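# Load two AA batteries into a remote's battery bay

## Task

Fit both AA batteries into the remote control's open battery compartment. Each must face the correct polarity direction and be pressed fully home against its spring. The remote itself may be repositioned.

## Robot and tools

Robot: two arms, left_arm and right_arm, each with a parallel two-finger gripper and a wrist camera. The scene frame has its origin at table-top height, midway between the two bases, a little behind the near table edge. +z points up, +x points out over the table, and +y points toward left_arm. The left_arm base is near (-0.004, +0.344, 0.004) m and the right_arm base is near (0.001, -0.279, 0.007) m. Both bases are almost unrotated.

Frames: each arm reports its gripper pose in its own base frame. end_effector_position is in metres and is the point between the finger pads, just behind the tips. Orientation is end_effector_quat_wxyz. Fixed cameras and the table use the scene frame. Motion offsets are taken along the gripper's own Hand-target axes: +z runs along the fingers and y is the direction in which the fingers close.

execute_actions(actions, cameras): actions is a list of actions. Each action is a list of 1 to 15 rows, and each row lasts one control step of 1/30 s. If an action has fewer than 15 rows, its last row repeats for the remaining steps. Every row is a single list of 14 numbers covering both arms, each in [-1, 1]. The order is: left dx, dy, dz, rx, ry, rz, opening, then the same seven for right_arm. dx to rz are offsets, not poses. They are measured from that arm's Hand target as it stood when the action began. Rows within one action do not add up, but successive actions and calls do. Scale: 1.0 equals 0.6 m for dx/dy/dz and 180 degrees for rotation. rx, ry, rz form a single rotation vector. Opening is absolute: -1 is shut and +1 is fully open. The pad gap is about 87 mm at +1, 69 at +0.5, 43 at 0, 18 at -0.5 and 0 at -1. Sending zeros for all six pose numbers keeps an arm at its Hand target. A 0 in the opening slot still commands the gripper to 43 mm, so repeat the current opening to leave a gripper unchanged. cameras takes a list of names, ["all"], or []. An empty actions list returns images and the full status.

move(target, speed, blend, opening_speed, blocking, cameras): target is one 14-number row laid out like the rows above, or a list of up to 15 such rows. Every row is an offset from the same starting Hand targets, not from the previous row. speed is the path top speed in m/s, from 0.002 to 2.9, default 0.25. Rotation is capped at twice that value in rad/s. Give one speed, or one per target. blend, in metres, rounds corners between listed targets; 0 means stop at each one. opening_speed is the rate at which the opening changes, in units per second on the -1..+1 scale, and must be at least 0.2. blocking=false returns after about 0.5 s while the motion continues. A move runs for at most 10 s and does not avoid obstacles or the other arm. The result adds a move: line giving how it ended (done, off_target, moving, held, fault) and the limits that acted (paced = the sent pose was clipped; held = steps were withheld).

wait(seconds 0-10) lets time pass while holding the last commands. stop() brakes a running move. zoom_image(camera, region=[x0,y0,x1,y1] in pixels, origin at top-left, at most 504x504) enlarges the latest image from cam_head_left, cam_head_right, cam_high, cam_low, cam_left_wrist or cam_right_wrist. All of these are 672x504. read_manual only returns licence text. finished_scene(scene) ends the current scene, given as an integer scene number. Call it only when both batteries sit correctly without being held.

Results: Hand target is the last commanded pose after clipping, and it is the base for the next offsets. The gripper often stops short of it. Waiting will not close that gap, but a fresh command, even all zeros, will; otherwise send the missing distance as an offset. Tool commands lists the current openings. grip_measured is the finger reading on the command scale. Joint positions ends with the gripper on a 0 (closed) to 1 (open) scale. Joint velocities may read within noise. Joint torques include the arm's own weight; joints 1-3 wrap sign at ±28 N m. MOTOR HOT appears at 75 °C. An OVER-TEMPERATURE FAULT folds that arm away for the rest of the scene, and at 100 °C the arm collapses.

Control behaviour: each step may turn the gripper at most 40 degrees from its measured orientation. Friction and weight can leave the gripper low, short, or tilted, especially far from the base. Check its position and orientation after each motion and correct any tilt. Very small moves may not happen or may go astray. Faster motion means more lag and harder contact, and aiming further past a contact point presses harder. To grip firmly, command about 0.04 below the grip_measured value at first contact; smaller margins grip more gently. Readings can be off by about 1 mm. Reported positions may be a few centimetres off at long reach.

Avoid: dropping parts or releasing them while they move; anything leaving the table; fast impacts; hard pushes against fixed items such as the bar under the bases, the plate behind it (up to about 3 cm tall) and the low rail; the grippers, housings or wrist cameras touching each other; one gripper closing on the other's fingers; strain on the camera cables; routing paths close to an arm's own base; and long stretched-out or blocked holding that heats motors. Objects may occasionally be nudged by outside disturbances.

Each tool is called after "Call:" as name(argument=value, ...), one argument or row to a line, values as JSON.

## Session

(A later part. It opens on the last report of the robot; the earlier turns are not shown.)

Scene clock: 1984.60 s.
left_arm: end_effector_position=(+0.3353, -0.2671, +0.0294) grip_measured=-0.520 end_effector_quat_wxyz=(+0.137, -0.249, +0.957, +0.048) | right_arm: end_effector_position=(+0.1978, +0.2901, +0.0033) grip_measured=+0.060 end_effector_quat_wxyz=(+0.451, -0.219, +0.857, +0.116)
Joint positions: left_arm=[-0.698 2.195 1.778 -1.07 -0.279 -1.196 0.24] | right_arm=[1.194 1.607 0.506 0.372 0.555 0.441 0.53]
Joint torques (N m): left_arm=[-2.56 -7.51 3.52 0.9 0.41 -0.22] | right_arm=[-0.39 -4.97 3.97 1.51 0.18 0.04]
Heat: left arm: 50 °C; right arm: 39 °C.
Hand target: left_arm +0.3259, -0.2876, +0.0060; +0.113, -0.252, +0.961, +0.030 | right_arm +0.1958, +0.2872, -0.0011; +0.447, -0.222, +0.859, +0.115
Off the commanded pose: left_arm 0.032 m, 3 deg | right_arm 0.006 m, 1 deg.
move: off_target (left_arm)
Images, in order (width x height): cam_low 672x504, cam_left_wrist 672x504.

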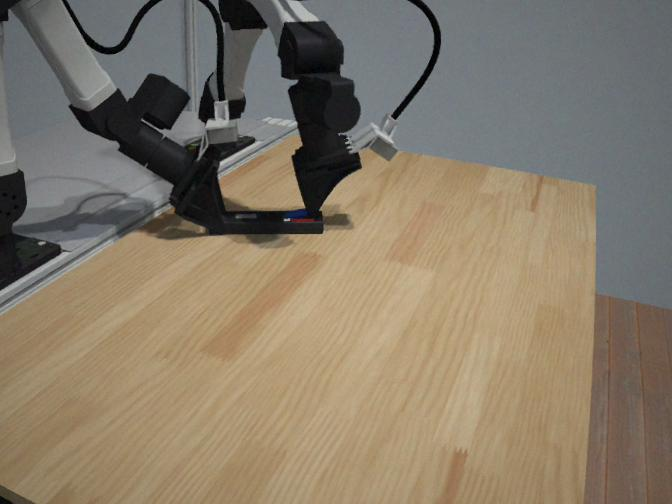

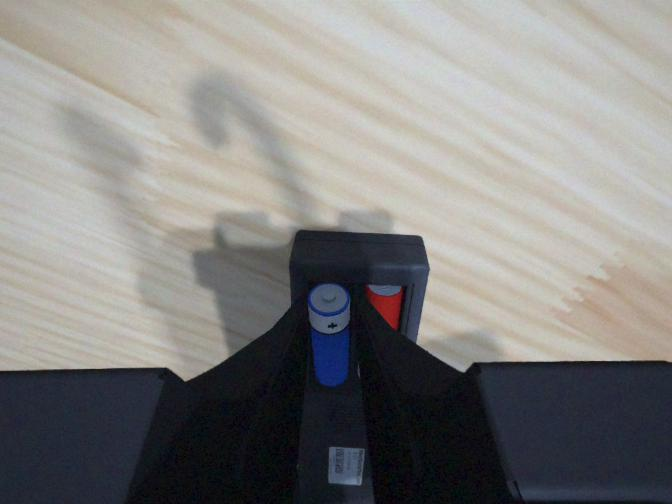

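Call:
move(
  target=[-0.0607, 0.0141, -0.1039, 0, 0, 0, -0.46, 0, 0, 0, 0, 0, 0, 0.02],
  speed=0.06,
  opening_speed=0.3,
  cameras=["cam_low", "cam_left_wrist", "cam_right_wrist"],
)

Call:
zoom_image(
  camera="cam_low",
  region=[250, 180, 340, 245],
)

Call:
zoom_image(
  camera="cam_left_wrist",
  region=[240, 100, 440, 330],
)

Call:
zoom_image(
  camera="cam_right_wrist",
  region=[245, 0, 400, 60],
)

Scene clock: 1998.27 s.
left_arm: end_effector_position=(+0.3338, -0.2689, +0.0684) grip_measured=-0.460 end_effector_quat_wxyz=(+0.108, -0.251, +0.961, +0.038) | right_arm: end_effector_position=(+0.1978, +0.2901, +0.0033) grip_measured=+0.060 end_effector_quat_wxyz=(+0.451, -0.219, +0.857, +0.116)
Joint positions: left_arm=[-0.679 2.196 1.936 -1.241 -0.219 -1.182 0.27] | right_arm=[1.194 1.607 0.506 0.372 0.555 0.441 0.53]
Joint torques (N m): left_arm=[0.76 -11.4 7.5 0.32 -0.18 0.19] | right_arm=[-0.39 -4.98 3.97 1.51 0.18 0.04]
Heat: left arm: 50 °C; right arm: 39 °C.
Hand target: left_arm +0.3400, -0.2700, +0.0752; +0.113, -0.252, +0.961, +0.029 | right_arm +0.1958, +0.2872, -0.0011; +0.447, -0.222, +0.859, +0.115
Off the commanded pose: left_arm 0.009 m, 1 deg | right_arm 0.006 m, 1 deg.
move: done
Images, in order (width x height): cam_low 672x504, cam_left_wrist 672x504, cam_right_wrist 672x504.

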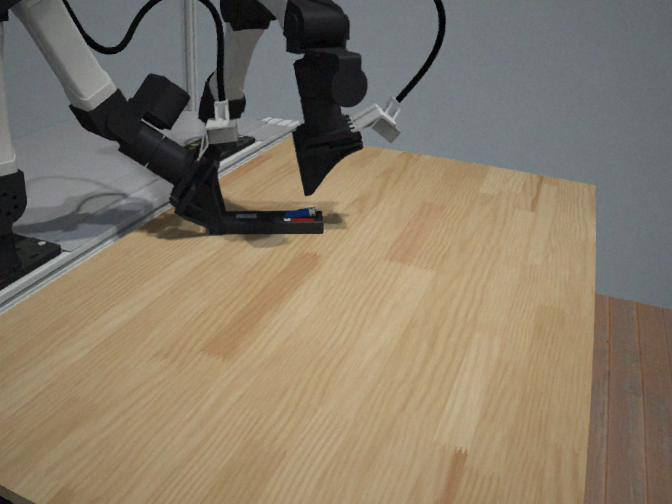

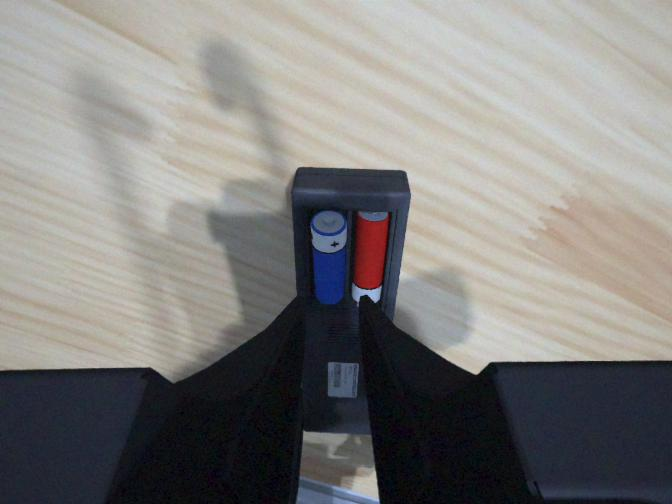

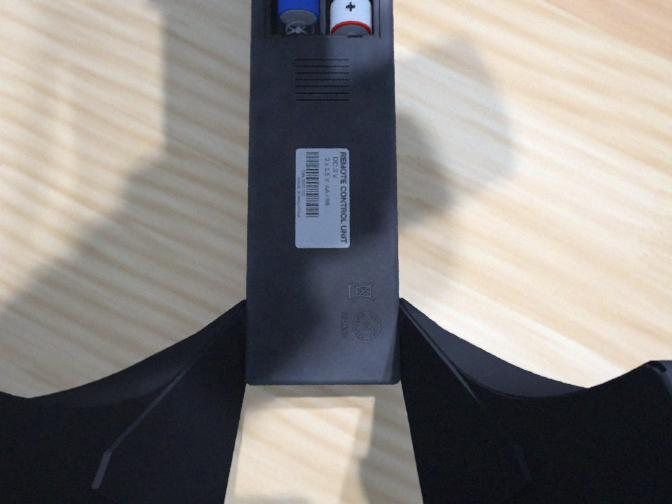

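Scaled by 5.600.

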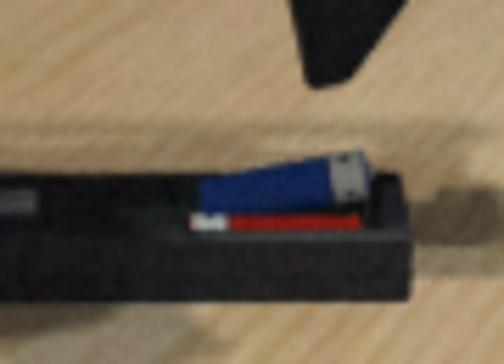

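Scaled by 2.191.

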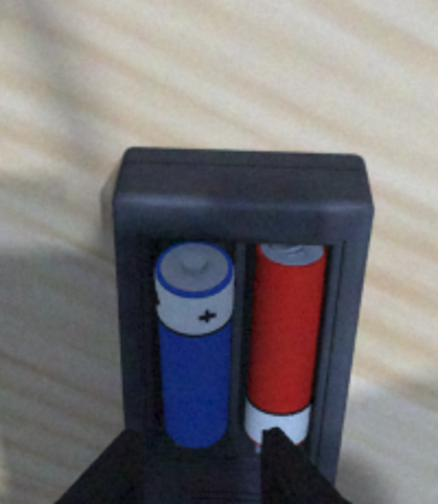

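Scaled by 3.252.

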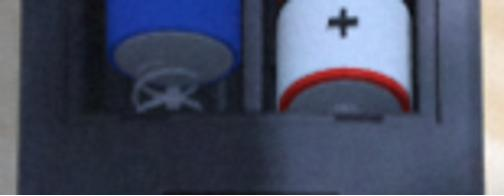

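Call:
move(
  target=[
    [0.0095, 0, -0.0108, 0, 0.028, 0, -0.85, 0, 0, 0, 0, 0, 0, 0.02],
    [0.0269, 0, 0.0622, 0, 0.028, 0, -0.85, 0, 0, 0, 0, 0, 0, 0.02],
  ],
  speed=0.06,
  cameras=["cam_low", "cam_left_wrist"],
)

Call:
zoom_image(
  camera="cam_low",
  region=[250, 180, 340, 245],
)

Call:
zoom_image(
  camera="cam_left_wrist",
  region=[240, 160, 440, 360],
)

Scene clock: 2012.07 s.
left_arm: end_effector_position=(+0.3287, -0.2732, +0.0395) grip_measured=-0.849 end_effector_quat_wxyz=(+0.070, -0.252, +0.965, +0.022) | right_arm: end_effector_position=(+0.1978, +0.2901, +0.0033) grip_measured=+0.060 end_effector_quat_wxyz=(+0.451, -0.219, +0.857, +0.116)
Joint positions: left_arm=[-0.661 2.224 1.864 -1.161 -0.138 -1.169 0.075] | right_arm=[1.194 1.607 0.506 0.372 0.555 0.441 0.53]
Joint torques (N m): left_arm=[0.76 -10.54 5.34 0.45 -0.1 0.2] | right_arm=[-0.39 -4.98 3.99 1.51 0.18 0.05]
Heat: left arm: 52 °C; right arm: 39 °C.
Hand target: left_arm +0.3338, -0.2734, +0.0351; +0.071, -0.253, +0.965, +0.018 | right_arm +0.1958, +0.2872, -0.0011; +0.447, -0.222, +0.859, +0.115
Off the commanded pose: left_arm 0.007 m, 0 deg | right_arm 0.006 m, 1 deg.
move: done
Images, in order (width x height): cam_low 672x504, cam_left_wrist 672x504.

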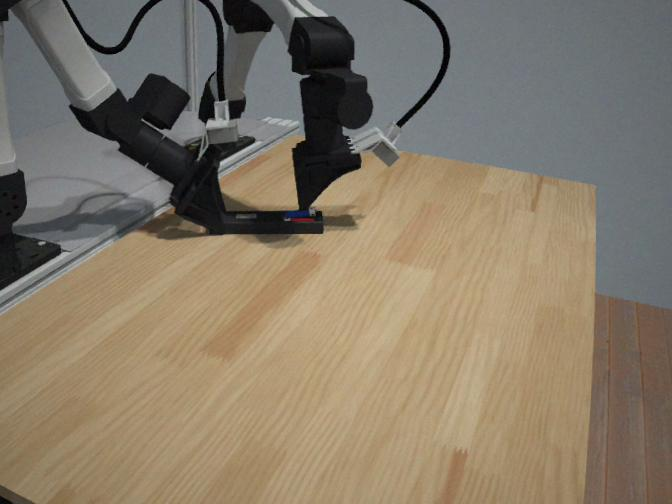

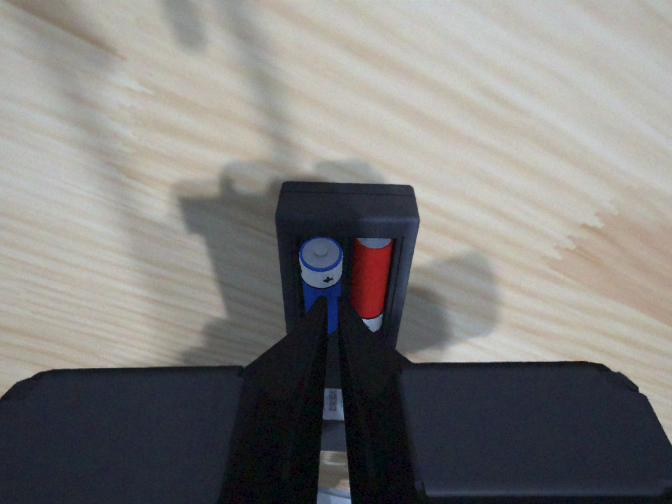

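Scaled by 5.600.

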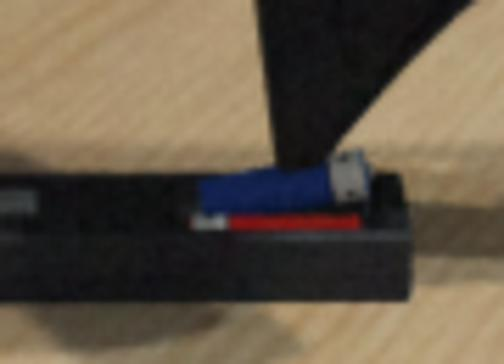

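Scaled by 2.520.

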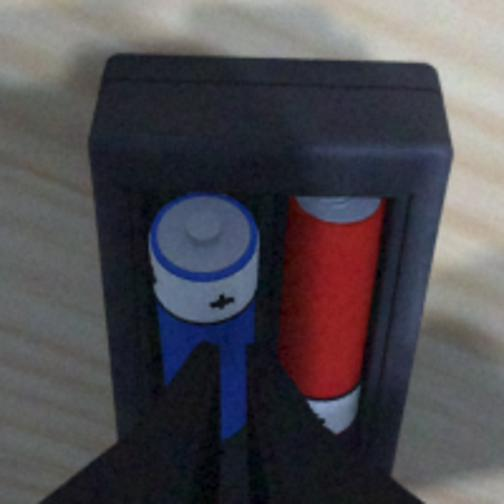

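Call:
move(
  target=[
    [-0.0109, 0.0049, -0.0743, 0, 0, 0, -0.85, 0, 0, 0, 0, 0, 0, 0.02],
    [0, 0.005, 0, 0, 0, 0, -0.85, 0, 0, 0, 0, 0, 0, 0.02],
  ],
  speed=0.07,
  cameras=["cam_low", "cam_left_wrist"],
)

Call:
zoom_image(
  camera="cam_left_wrist",
  region=[240, 160, 440, 360],
)

Scene clock: 2023.37 s.
left_arm: end_effector_position=(+0.3258, -0.2723, +0.0362) grip_measured=-0.849 end_effector_quat_wxyz=(+0.064, -0.251, +0.966, +0.024) | right_arm: end_effector_position=(+0.1978, +0.2901, +0.0033) grip_measured=+0.060 end_effector_quat_wxyz=(+0.451, -0.219, +0.857, +0.116)
Joint positions: left_arm=[-0.661 2.224 1.85 -1.156 -0.131 -1.166 0.075] | right_arm=[1.194 1.607 0.506 0.372 0.555 0.441 0.53]
Joint torques (N m): left_arm=[1.05 -11.62 4.9 0.52 -0.16 0.2] | right_arm=[-0.4 -4.98 3.97 1.51 0.18 0.04]
Heat: left arm: 53 °C; right arm: 39 °C.
Hand target: left_arm +0.3324, -0.2708, +0.0351; +0.071, -0.253, +0.965, +0.018 | right_arm +0.1958, +0.2872, -0.0011; +0.447, -0.222, +0.859, +0.115
Off the commanded pose: left_arm 0.007 m, 1 deg | right_arm 0.006 m, 1 deg.
move: done
Images, in order (width x height): cam_low 672x504, cam_left_wrist 672x504.

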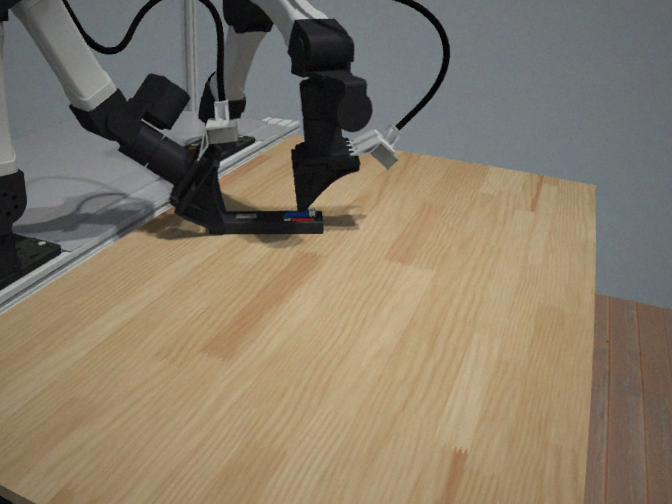

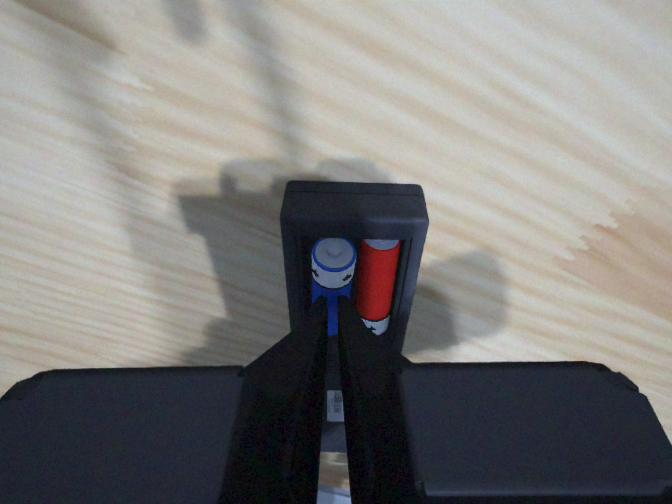

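Scaled by 2.520.

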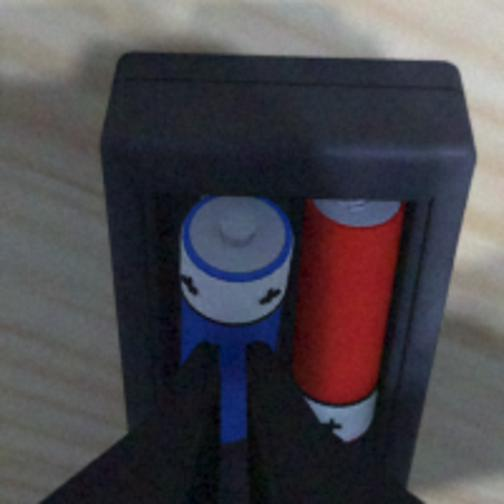

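Call:
move(
  target=[0.0172, 0, 0.0481, 0, 0, 0, -0.85, 0, 0, 0, 0, 0, 0, 0.02],
  speed=0.03,
  cameras=["cam_low", "cam_left_wrist", "cam_right_wrist"],
)

Call:
zoom_image(
  camera="cam_low",
  region=[250, 180, 340, 245],
)

Call:
zoom_image(
  camera="cam_left_wrist",
  region=[240, 160, 440, 360],
)

Call:
zoom_image(
  camera="cam_right_wrist",
  region=[245, 0, 400, 60],
)

Scene clock: 2029.90 s.
left_arm: end_effector_position=(+0.3234, -0.2739, +0.0329) grip_measured=-0.849 end_effector_quat_wxyz=(+0.066, -0.251, +0.966, +0.009) | right_arm: end_effector_position=(+0.1978, +0.2901, +0.0033) grip_measured=+0.060 end_effector_quat_wxyz=(+0.451, -0.219, +0.857, +0.116)
Joint positions: left_arm=[-0.661 2.194 1.788 -1.098 -0.115 -1.166 0.075] | right_arm=[1.194 1.607 0.506 0.372 0.555 0.441 0.53]
Joint torques (N m): left_arm=[-0.28 -7.65 1.91 1.03 -0.32 0.06] | right_arm=[-0.39 -4.98 3.99 1.51 0.18 0.04]
Heat: left arm: 53 °C; right arm: 39 °C.
Hand target: left_arm +0.3272, -0.2737, +0.0050; +0.071, -0.253, +0.965, +0.018 | right_arm +0.1958, +0.2872, -0.0011; +0.447, -0.222, +0.859, +0.115
Off the commanded pose: left_arm 0.028 m, 1 deg | right_arm 0.006 m, 1 deg.
move: off_target (left_arm)
Images, in order (width x height): cam_low 672x504, cam_left_wrist 672x504, cam_right_wrist 672x504.

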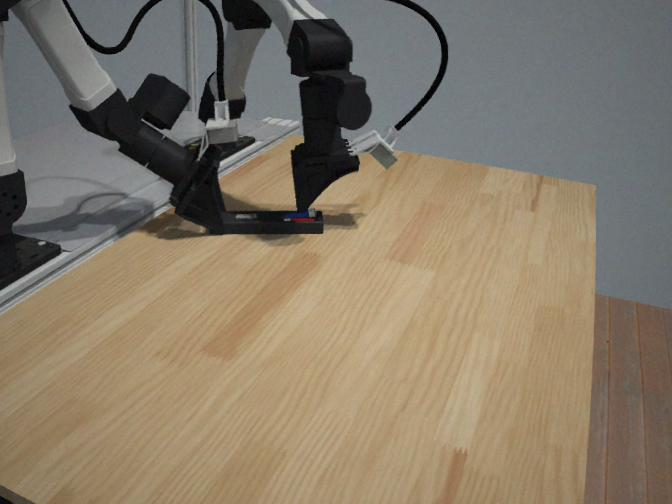

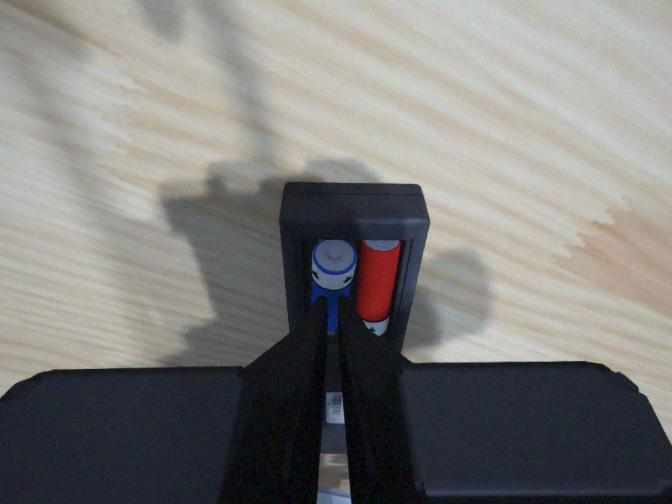

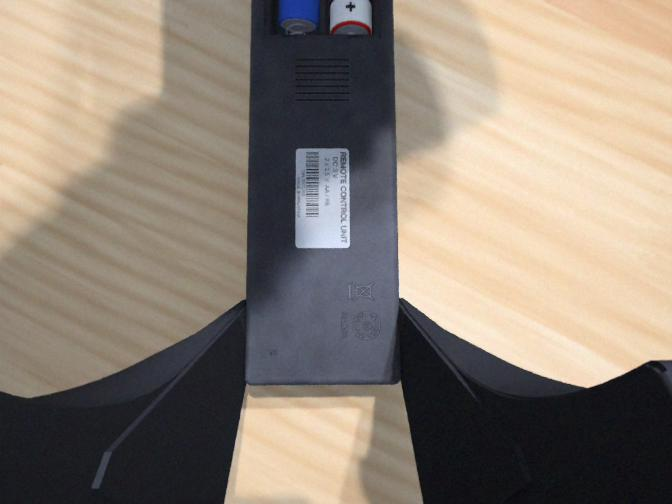

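Scaled by 5.600.

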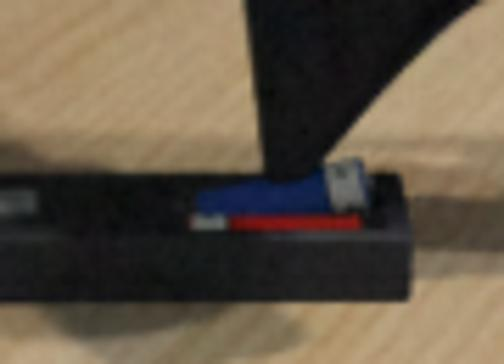

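Scaled by 2.520.

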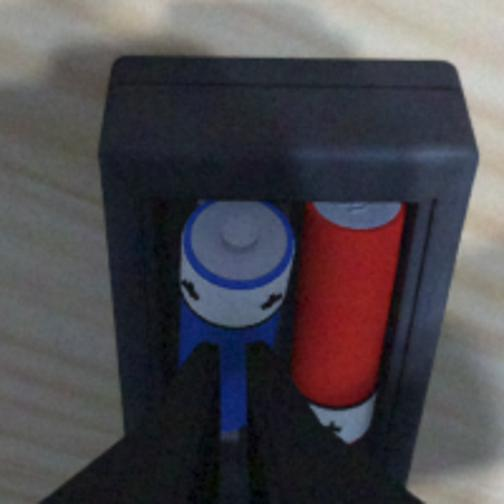

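Scaled by 3.252.

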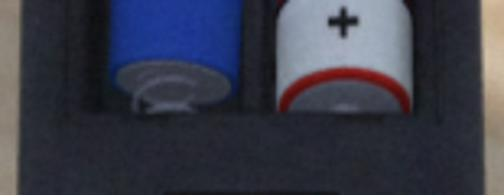

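Call:
move(
  target=[0.0122, 0, 0.0363, 0, 0, 0, -0.85, 0, 0, 0, 0, 0, 0, 0.02],
  speed=0.03,
  cameras=["cam_low", "cam_left_wrist", "cam_right_wrist"],
)

Call:
zoom_image(
  camera="cam_low",
  region=[250, 180, 340, 245],
)

Call:
zoom_image(
  camera="cam_left_wrist",
  region=[240, 160, 440, 360],
)

Call:
zoom_image(
  camera="cam_right_wrist",
  region=[245, 0, 400, 60],
)

Scene clock: 2033.60 s.
left_arm: end_effector_position=(+0.3220, -0.2727, +0.0279) grip_measured=-0.849 end_effector_quat_wxyz=(+0.072, -0.251, +0.965, +0.002) | right_arm: end_effector_position=(+0.1978, +0.2901, +0.0033) grip_measured=+0.060 end_effector_quat_wxyz=(+0.451, -0.219, +0.857, +0.116)
Joint positions: left_arm=[-0.661 2.171 1.731 -1.045 -0.116 -1.165 0.075] | right_arm=[1.194 1.607 0.506 0.372 0.555 0.441 0.53]
Joint torques (N m): left_arm=[-1.14 -4.18 0.84 1.33 -0.33 -0.03] | right_arm=[-0.4 -4.98 3.99 1.51 0.18 0.04]
Heat: left arm: 53 °C; right arm: 39 °C.
Hand target: left_arm +0.3237, -0.2757, -0.0176; +0.071, -0.253, +0.965, +0.019 | right_arm +0.1958, +0.2872, -0.0011; +0.447, -0.222, +0.859, +0.115
Off the commanded pose: left_arm 0.046 m, 2 deg | right_arm 0.006 m, 1 deg.
move: off_target (left_arm)
Images, in order (width x height): cam_low 672x504, cam_left_wrist 672x504, cam_right_wrist 672x504.

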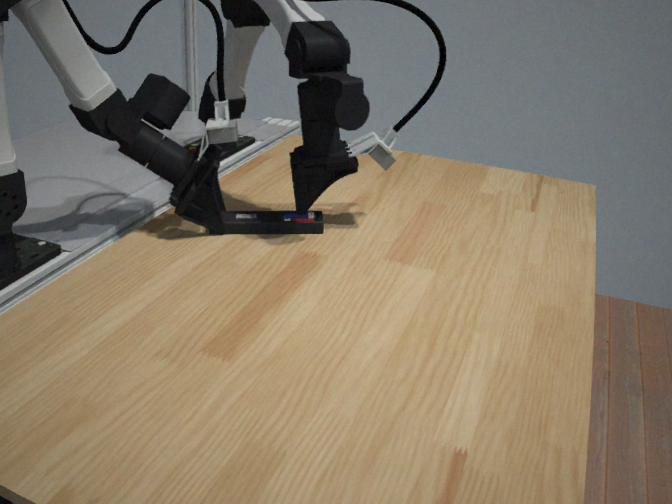

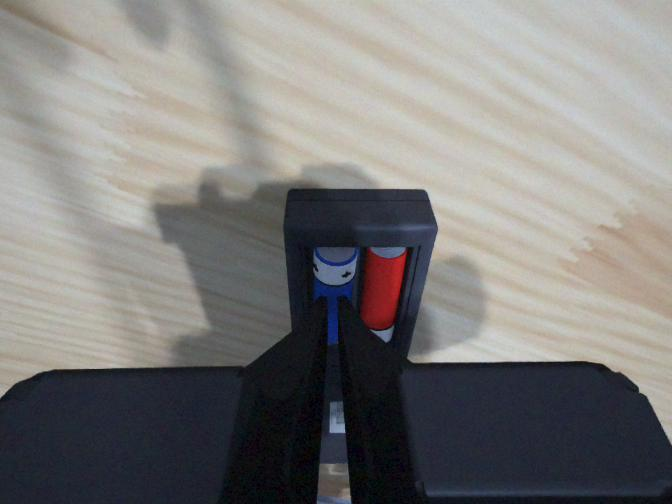

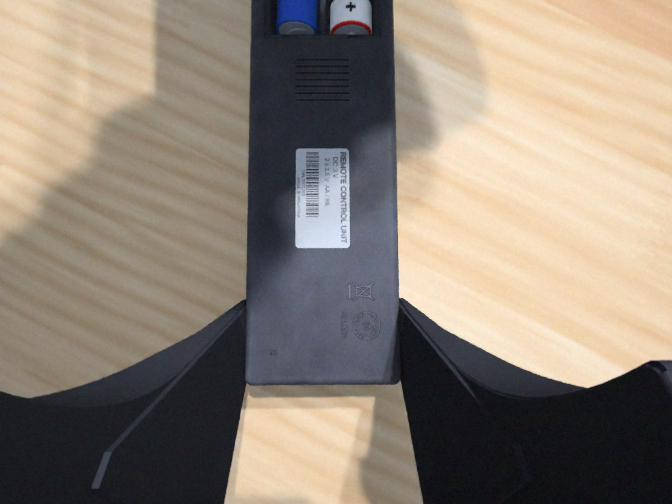

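Scaled by 5.600.

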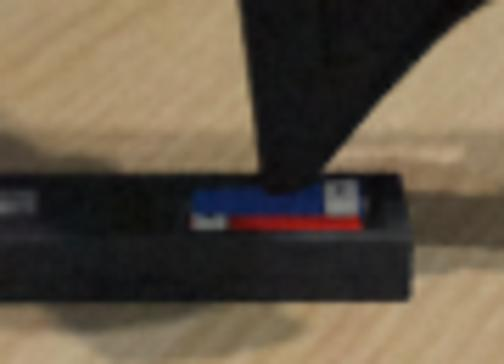

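Scaled by 2.520.

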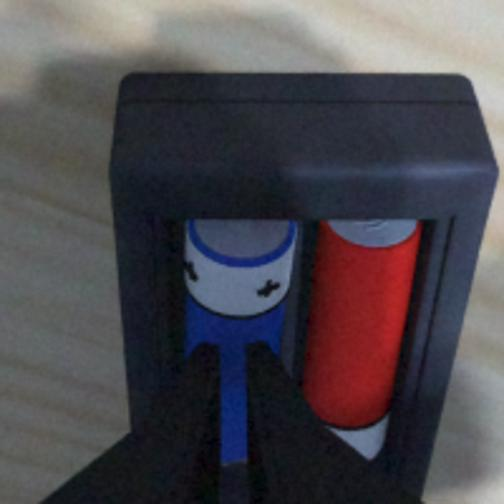

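Scaled by 3.252.

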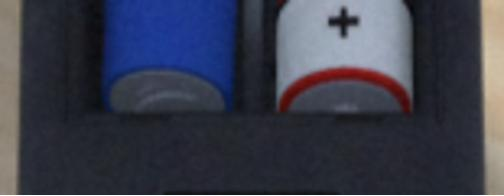

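Call:
move(
  target=[0.0105, 0, 0.0363, 0, 0, 0, -0.85, 0, 0, 0, 0, 0, 0, 0.02],
  speed=0.03,
  cameras=["cam_low", "cam_left_wrist", "cam_right_wrist"],
)

Call:
zoom_image(
  camera="cam_low",
  region=[250, 180, 340, 245],
)

Call:
zoom_image(
  camera="cam_left_wrist",
  region=[240, 160, 440, 360],
)

Scene clock: 2038.00 s.
left_arm: end_effector_position=(+0.3199, -0.2710, +0.0232) grip_measured=-0.849 end_effector_quat_wxyz=(+0.077, -0.252, +0.965, -0.004) | right_arm: end_effector_position=(+0.1978, +0.2901, +0.0033) grip_measured=+0.060 end_effector_quat_wxyz=(+0.451, -0.219, +0.857, +0.116)
Joint positions: left_arm=[-0.661 2.149 1.676 -0.997 -0.116 -1.165 0.075] | right_arm=[1.194 1.607 0.506 0.372 0.555 0.441 0.53]
Joint torques (N m): left_arm=[-1.78 -0.72 0.14 1.61 -0.34 -0.1] | right_arm=[-0.39 -4.98 3.97 1.51 0.18 0.04]
Heat: left arm: 52 °C; right arm: 39 °C.
Hand target: left_arm +0.3211, -0.2772, -0.0400; +0.071, -0.253, +0.965, +0.018 | right_arm +0.1958, +0.2872, -0.0011; +0.447, -0.222, +0.859, +0.115
Off the commanded pose: left_arm 0.064 m, 3 deg | right_arm 0.006 m, 1 deg.
move: off_target (left_arm)
Images, in order (width x height): cam_low 672x504, cam_left_wrist 672x504, cam_right_wrist 672x504.

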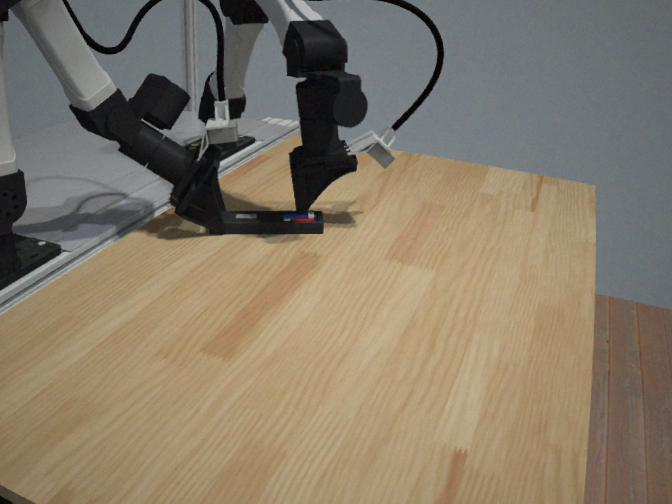

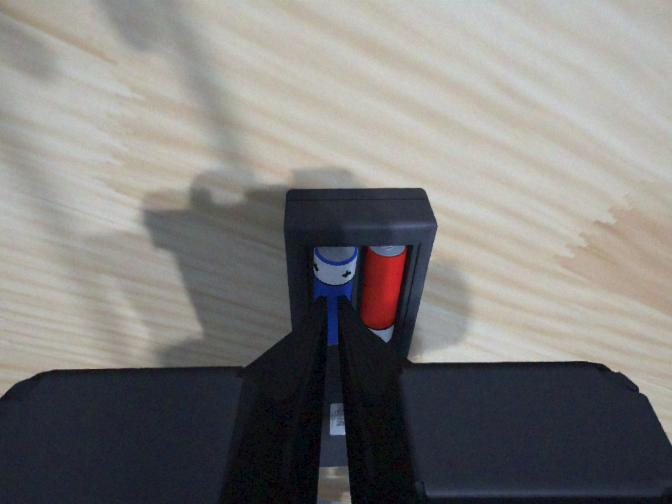

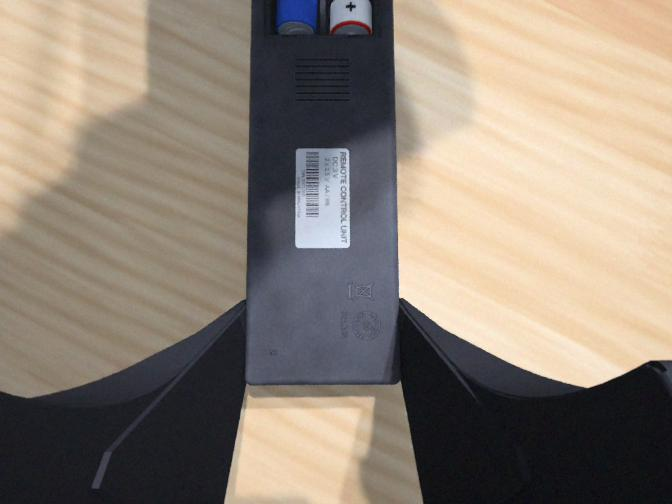

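Scaled by 5.600.

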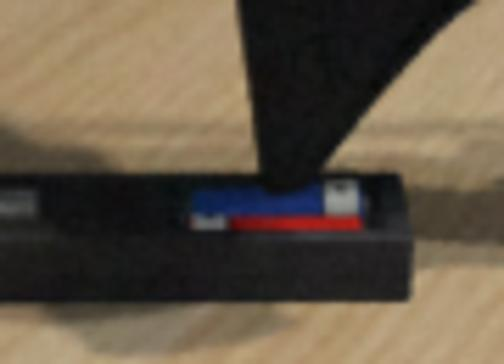

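Scaled by 2.520.

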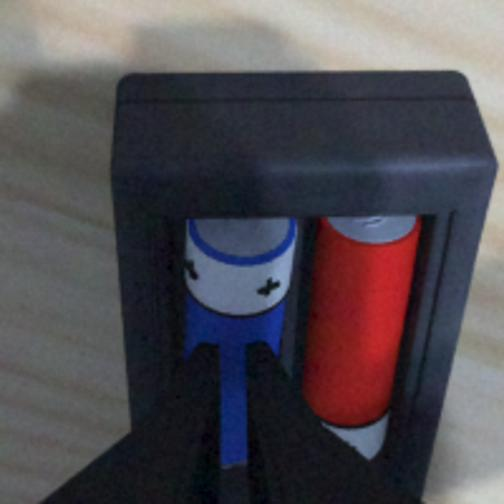

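Call:
move(
  target=[
    [-0.055, 0.0034, -0.2027, 0, 0, 0, -0.85, 0, 0, 0, 0, 0, 0, 0.02],
    [-0.0769, 0, -0.1995, 0, 0, 0, -0.88, 0, 0, 0, 0, 0, 0, 0.02],
    [-0.065, 0, -0.1186, 0, 0, 0, -0.88, 0, 0, 0, 0, 0, 0, 0.02],
  ],
  speed=0.08,
  cameras=["cam_low", "cam_left_wrist", "cam_right_wrist"],
)

Call:
zoom_image(
  camera="cam_low",
  region=[250, 180, 340, 245],
)

Call:
zoom_image(
  camera="cam_left_wrist",
  region=[240, 160, 440, 360],
)

Scene clock: 2051.93 s.
left_arm: end_effector_position=(+0.3397, -0.2644, +0.0408) grip_measured=-0.879 end_effector_quat_wxyz=(+0.063, -0.254, +0.965, +0.017) | right_arm: end_effector_position=(+0.1978, +0.2901, +0.0033) grip_measured=+0.060 end_effector_quat_wxyz=(+0.451, -0.219, +0.857, +0.116)
Joint positions: left_arm=[-0.623 2.237 1.89 -1.169 -0.118 -1.135 0.06] | right_arm=[1.194 1.607 0.506 0.372 0.555 0.441 0.53]
Joint torques (N m): left_arm=[0.31 -10.65 5.35 0.51 -0.27 0.21] | right_arm=[-0.39 -4.97 3.97 1.5 0.18 0.04]
Heat: left arm: 51 °C; right arm: 39 °C.
Hand target: left_arm +0.3456, -0.2634, +0.0361; +0.071, -0.253, +0.965, +0.018 | right_arm +0.1958, +0.2872, -0.0011; +0.447, -0.222, +0.859, +0.115
Off the commanded pose: left_arm 0.008 m, 1 deg | right_arm 0.006 m, 1 deg.
move: done
Images, in order (width x height): cam_low 672x504, cam_left_wrist 672x504, cam_right_wrist 672x504.

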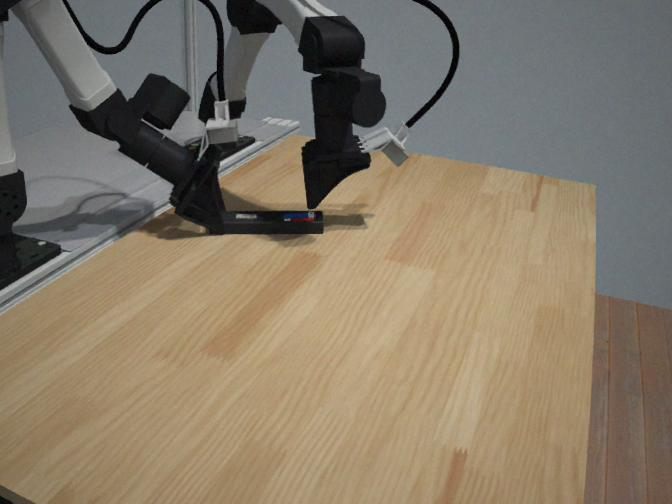

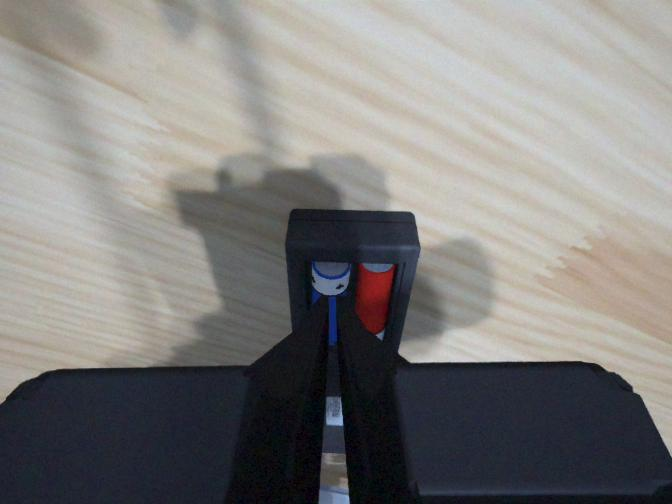

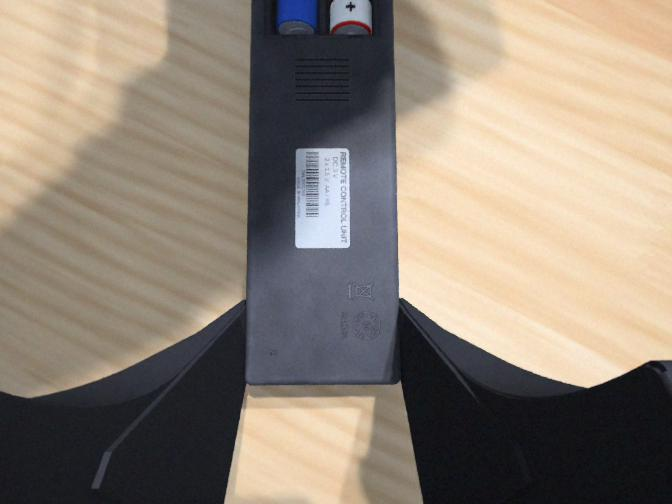

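Scaled by 5.600.

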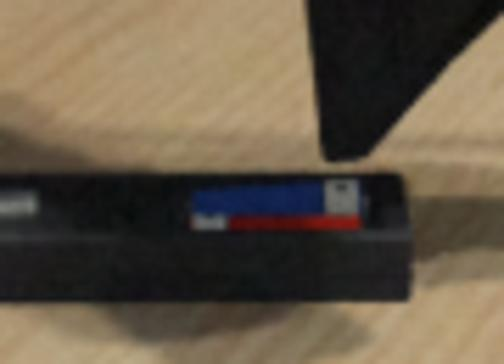

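Scaled by 2.520.

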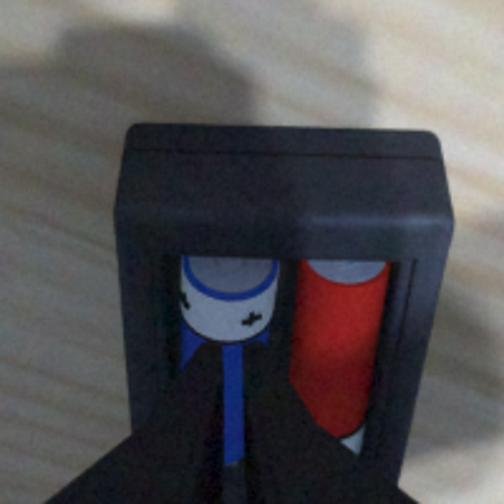

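Call:
move(
  target=[0.0085, 0, 0.0577, 0, 0, 0, -0.88, 0, 0, 0, 0, 0, 0, 0.02],
  speed=0.04,
  cameras=["cam_low", "cam_left_wrist"],
)

Call:
zoom_image(
  camera="cam_low",
  region=[250, 180, 340, 245],
)

Call:
zoom_image(
  camera="cam_left_wrist",
  region=[240, 160, 440, 360],
)

Scene clock: 2061.53 s.
left_arm: end_effector_position=(+0.3370, -0.2654, +0.0298) grip_measured=-0.880 end_effector_quat_wxyz=(+0.060, -0.250, +0.966, +0.010) | right_arm: end_effector_position=(+0.1978, +0.2901, +0.0033) grip_measured=+0.060 end_effector_quat_wxyz=(+0.451, -0.219, +0.857, +0.116)
Joint positions: left_arm=[-0.623 2.23 1.834 -1.113 -0.104 -1.126 0.06] | right_arm=[1.194 1.607 0.506 0.372 0.555 0.441 0.53]
Joint torques (N m): left_arm=[0.29 -7.72 1.95 1.15 -0.42 0.13] | right_arm=[-0.39 -4.98 3.99 1.51 0.18 0.04]
Heat: left arm: 51 °C; right arm: 39 °C.
Hand target: left_arm +0.3455, -0.2633, +0.0010; +0.071, -0.253, +0.965, +0.019 | right_arm +0.1958, +0.2872, -0.0011; +0.447, -0.222, +0.859, +0.115
Off the commanded pose: left_arm 0.030 m, 2 deg | right_arm 0.006 m, 1 deg.
move: off_target (left_arm)
Images, in order (width x height): cam_low 672x504, cam_left_wrist 672x504.

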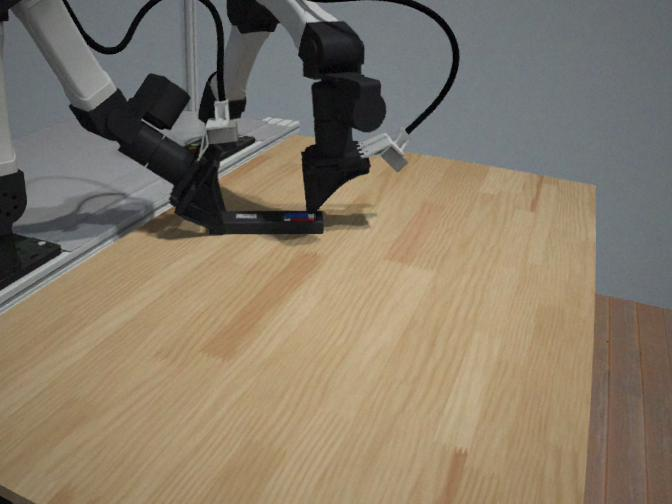

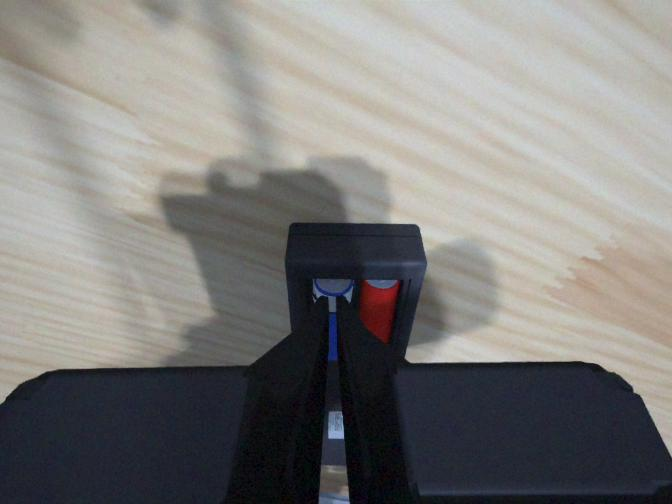

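Scaled by 5.600.

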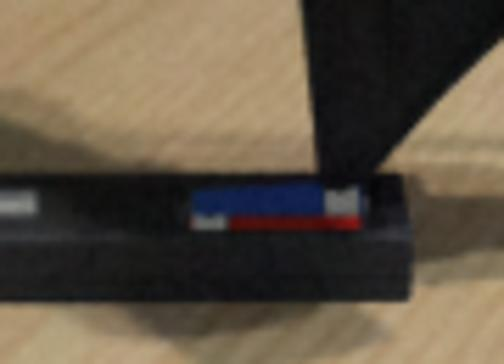

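Scaled by 2.520.

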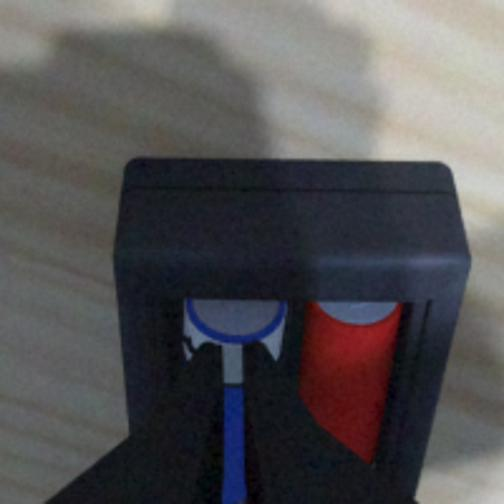

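Call:
move(
  target=[0.006, 0, 0.0414, 0, 0, 0, -0.88, 0, 0, 0, 0, 0, 0, 0.02],
  speed=0.03,
  cameras=["cam_low", "cam_left_wrist"],
)

Call:
zoom_image(
  camera="cam_low",
  region=[250, 180, 340, 245],
)

Call:
zoom_image(
  camera="cam_left_wrist",
  region=[240, 160, 440, 360],
)

Scene clock: 2064.93 s.
left_arm: end_effector_position=(+0.3367, -0.2653, +0.0290) grip_measured=-0.880 end_effector_quat_wxyz=(+0.069, -0.249, +0.966, -0.002) | right_arm: end_effector_position=(+0.1978, +0.2901, +0.0033) grip_measured=+0.060 end_effector_quat_wxyz=(+0.451, -0.219, +0.857, +0.116)
Joint positions: left_arm=[-0.623 2.199 1.778 -1.059 -0.104 -1.121 0.06] | right_arm=[1.194 1.607 0.506 0.372 0.555 0.441 0.53]
Joint torques (N m): left_arm=[0.31 -3.23 0.55 1.46 -0.43 0.06] | right_arm=[-0.39 -4.98 3.97 1.51 0.18 0.04]
Heat: left arm: 51 °C; right arm: 39 °C.
Hand target: left_arm +0.3456, -0.2634, -0.0241; +0.071, -0.253, +0.965, +0.018 | right_arm +0.1958, +0.2872, -0.0011; +0.447, -0.222, +0.859, +0.115
Off the commanded pose: left_arm 0.054 m, 2 deg | right_arm 0.006 m, 1 deg.
move: off_target (left_arm)
Images, in order (width x height): cam_low 672x504, cam_left_wrist 672x504.

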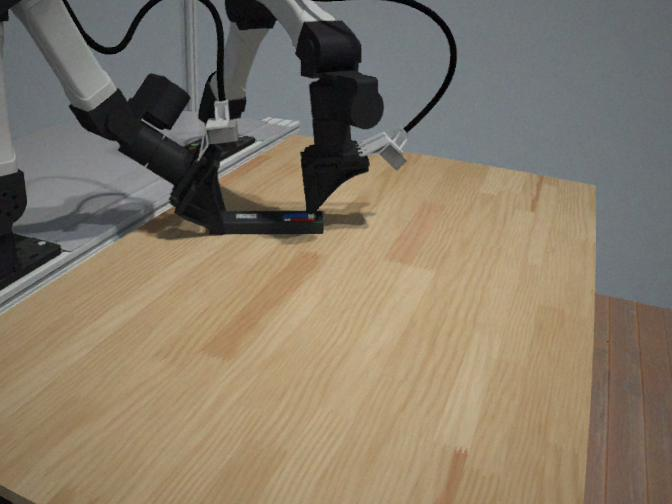

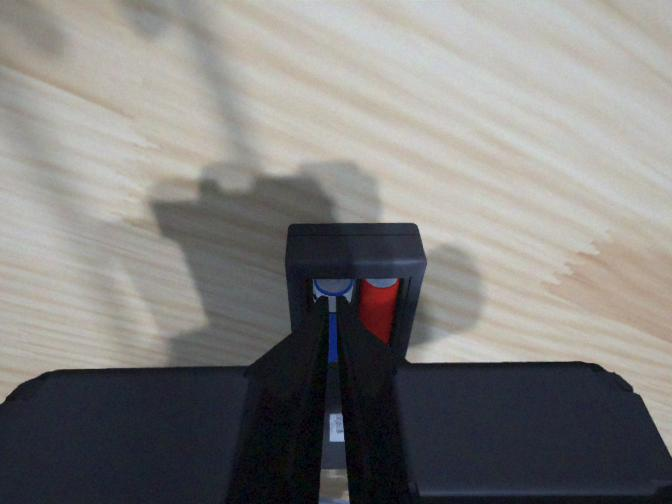

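Scaled by 5.600.

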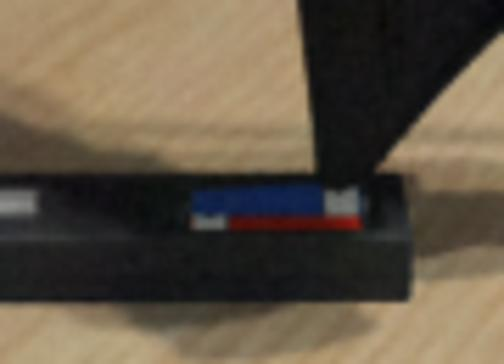

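Scaled by 2.520.

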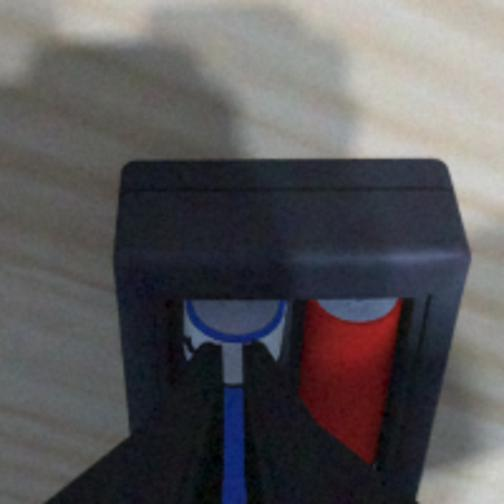

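Call:
move(
  target=[0.002, 0, 0.02, 0, 0, 0, -0.88, 0, 0, 0, 0, 0, 0, 0.02],
  speed=0.03,
  cameras=["cam_low", "cam_left_wrist", "cam_right_wrist"],
)

Call:
zoom_image(
  camera="cam_low",
  region=[275, 200, 335, 240],
)

Call:
zoom_image(
  camera="cam_right_wrist",
  region=[255, 0, 395, 50],
)

Scene clock: 2076.17 s.
left_arm: end_effector_position=(+0.3378, -0.2650, +0.0259) grip_measured=-0.879 end_effector_quat_wxyz=(+0.071, -0.250, +0.966, -0.009) | right_arm: end_effector_position=(+0.1978, +0.2901, +0.0033) grip_measured=+0.060 end_effector_quat_wxyz=(+0.451, -0.219, +0.857, +0.116)
Joint positions: left_arm=[-0.618 2.189 1.75 -1.026 -0.096 -1.118 0.06] | right_arm=[1.194 1.607 0.506 0.372 0.555 0.441 0.53]
Joint torques (N m): left_arm=[-0.05 -1.33 0.53 1.55 -0.5 0.03] | right_arm=[-0.4 -4.97 3.97 1.51 0.18 0.04]
Heat: left arm: 49 °C; right arm: 39 °C.
Hand target: left_arm +0.3462, -0.2631, -0.0361; +0.071, -0.253, +0.965, +0.018 | right_arm +0.1958, +0.2872, -0.0011; +0.447, -0.222, +0.859, +0.115
Off the commanded pose: left_arm 0.063 m, 3 deg | right_arm 0.006 m, 1 deg.
move: off_target (left_arm)
Images, in order (width x height): cam_low 672x504, cam_left_wrist 672x504, cam_right_wrist 672x504.

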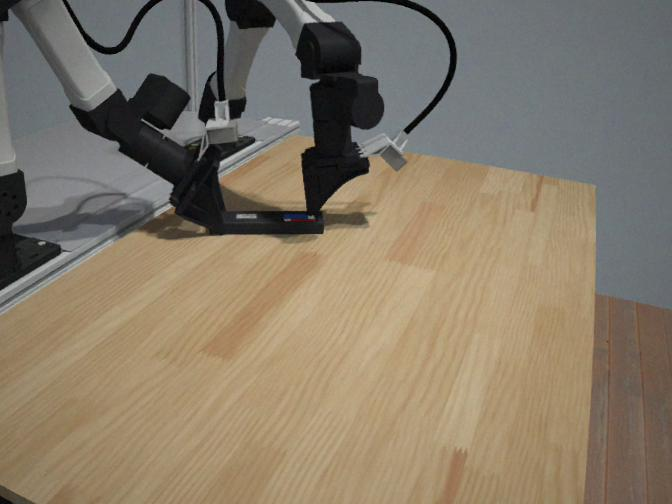

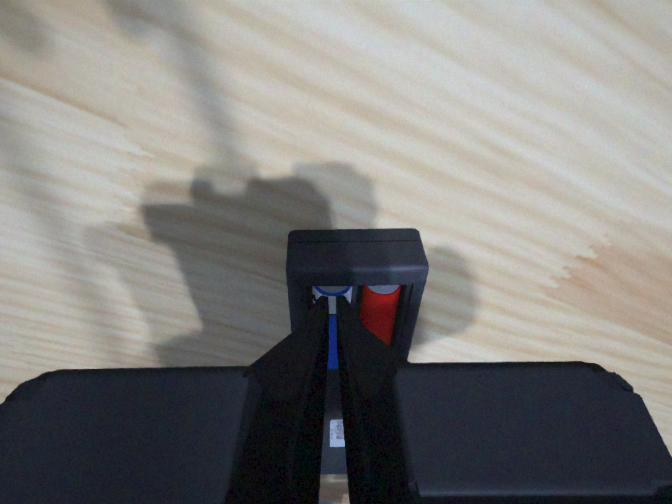

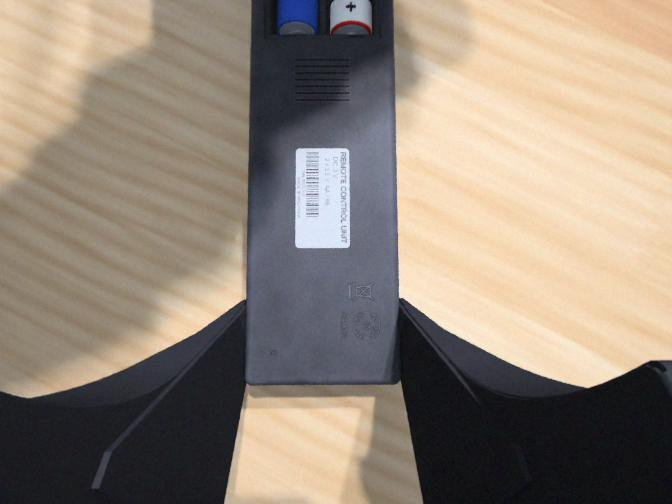

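Scaled by 8.400.

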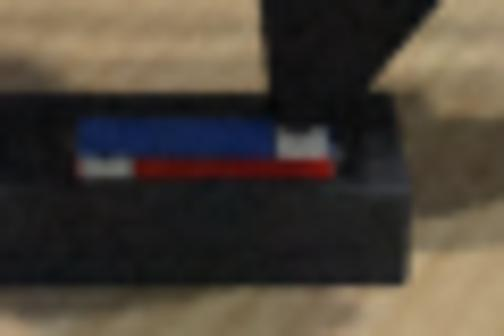

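Scaled by 3.600.

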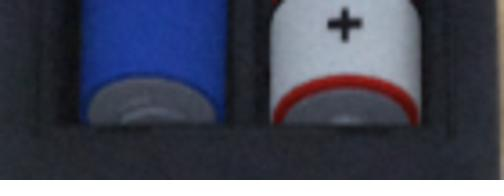

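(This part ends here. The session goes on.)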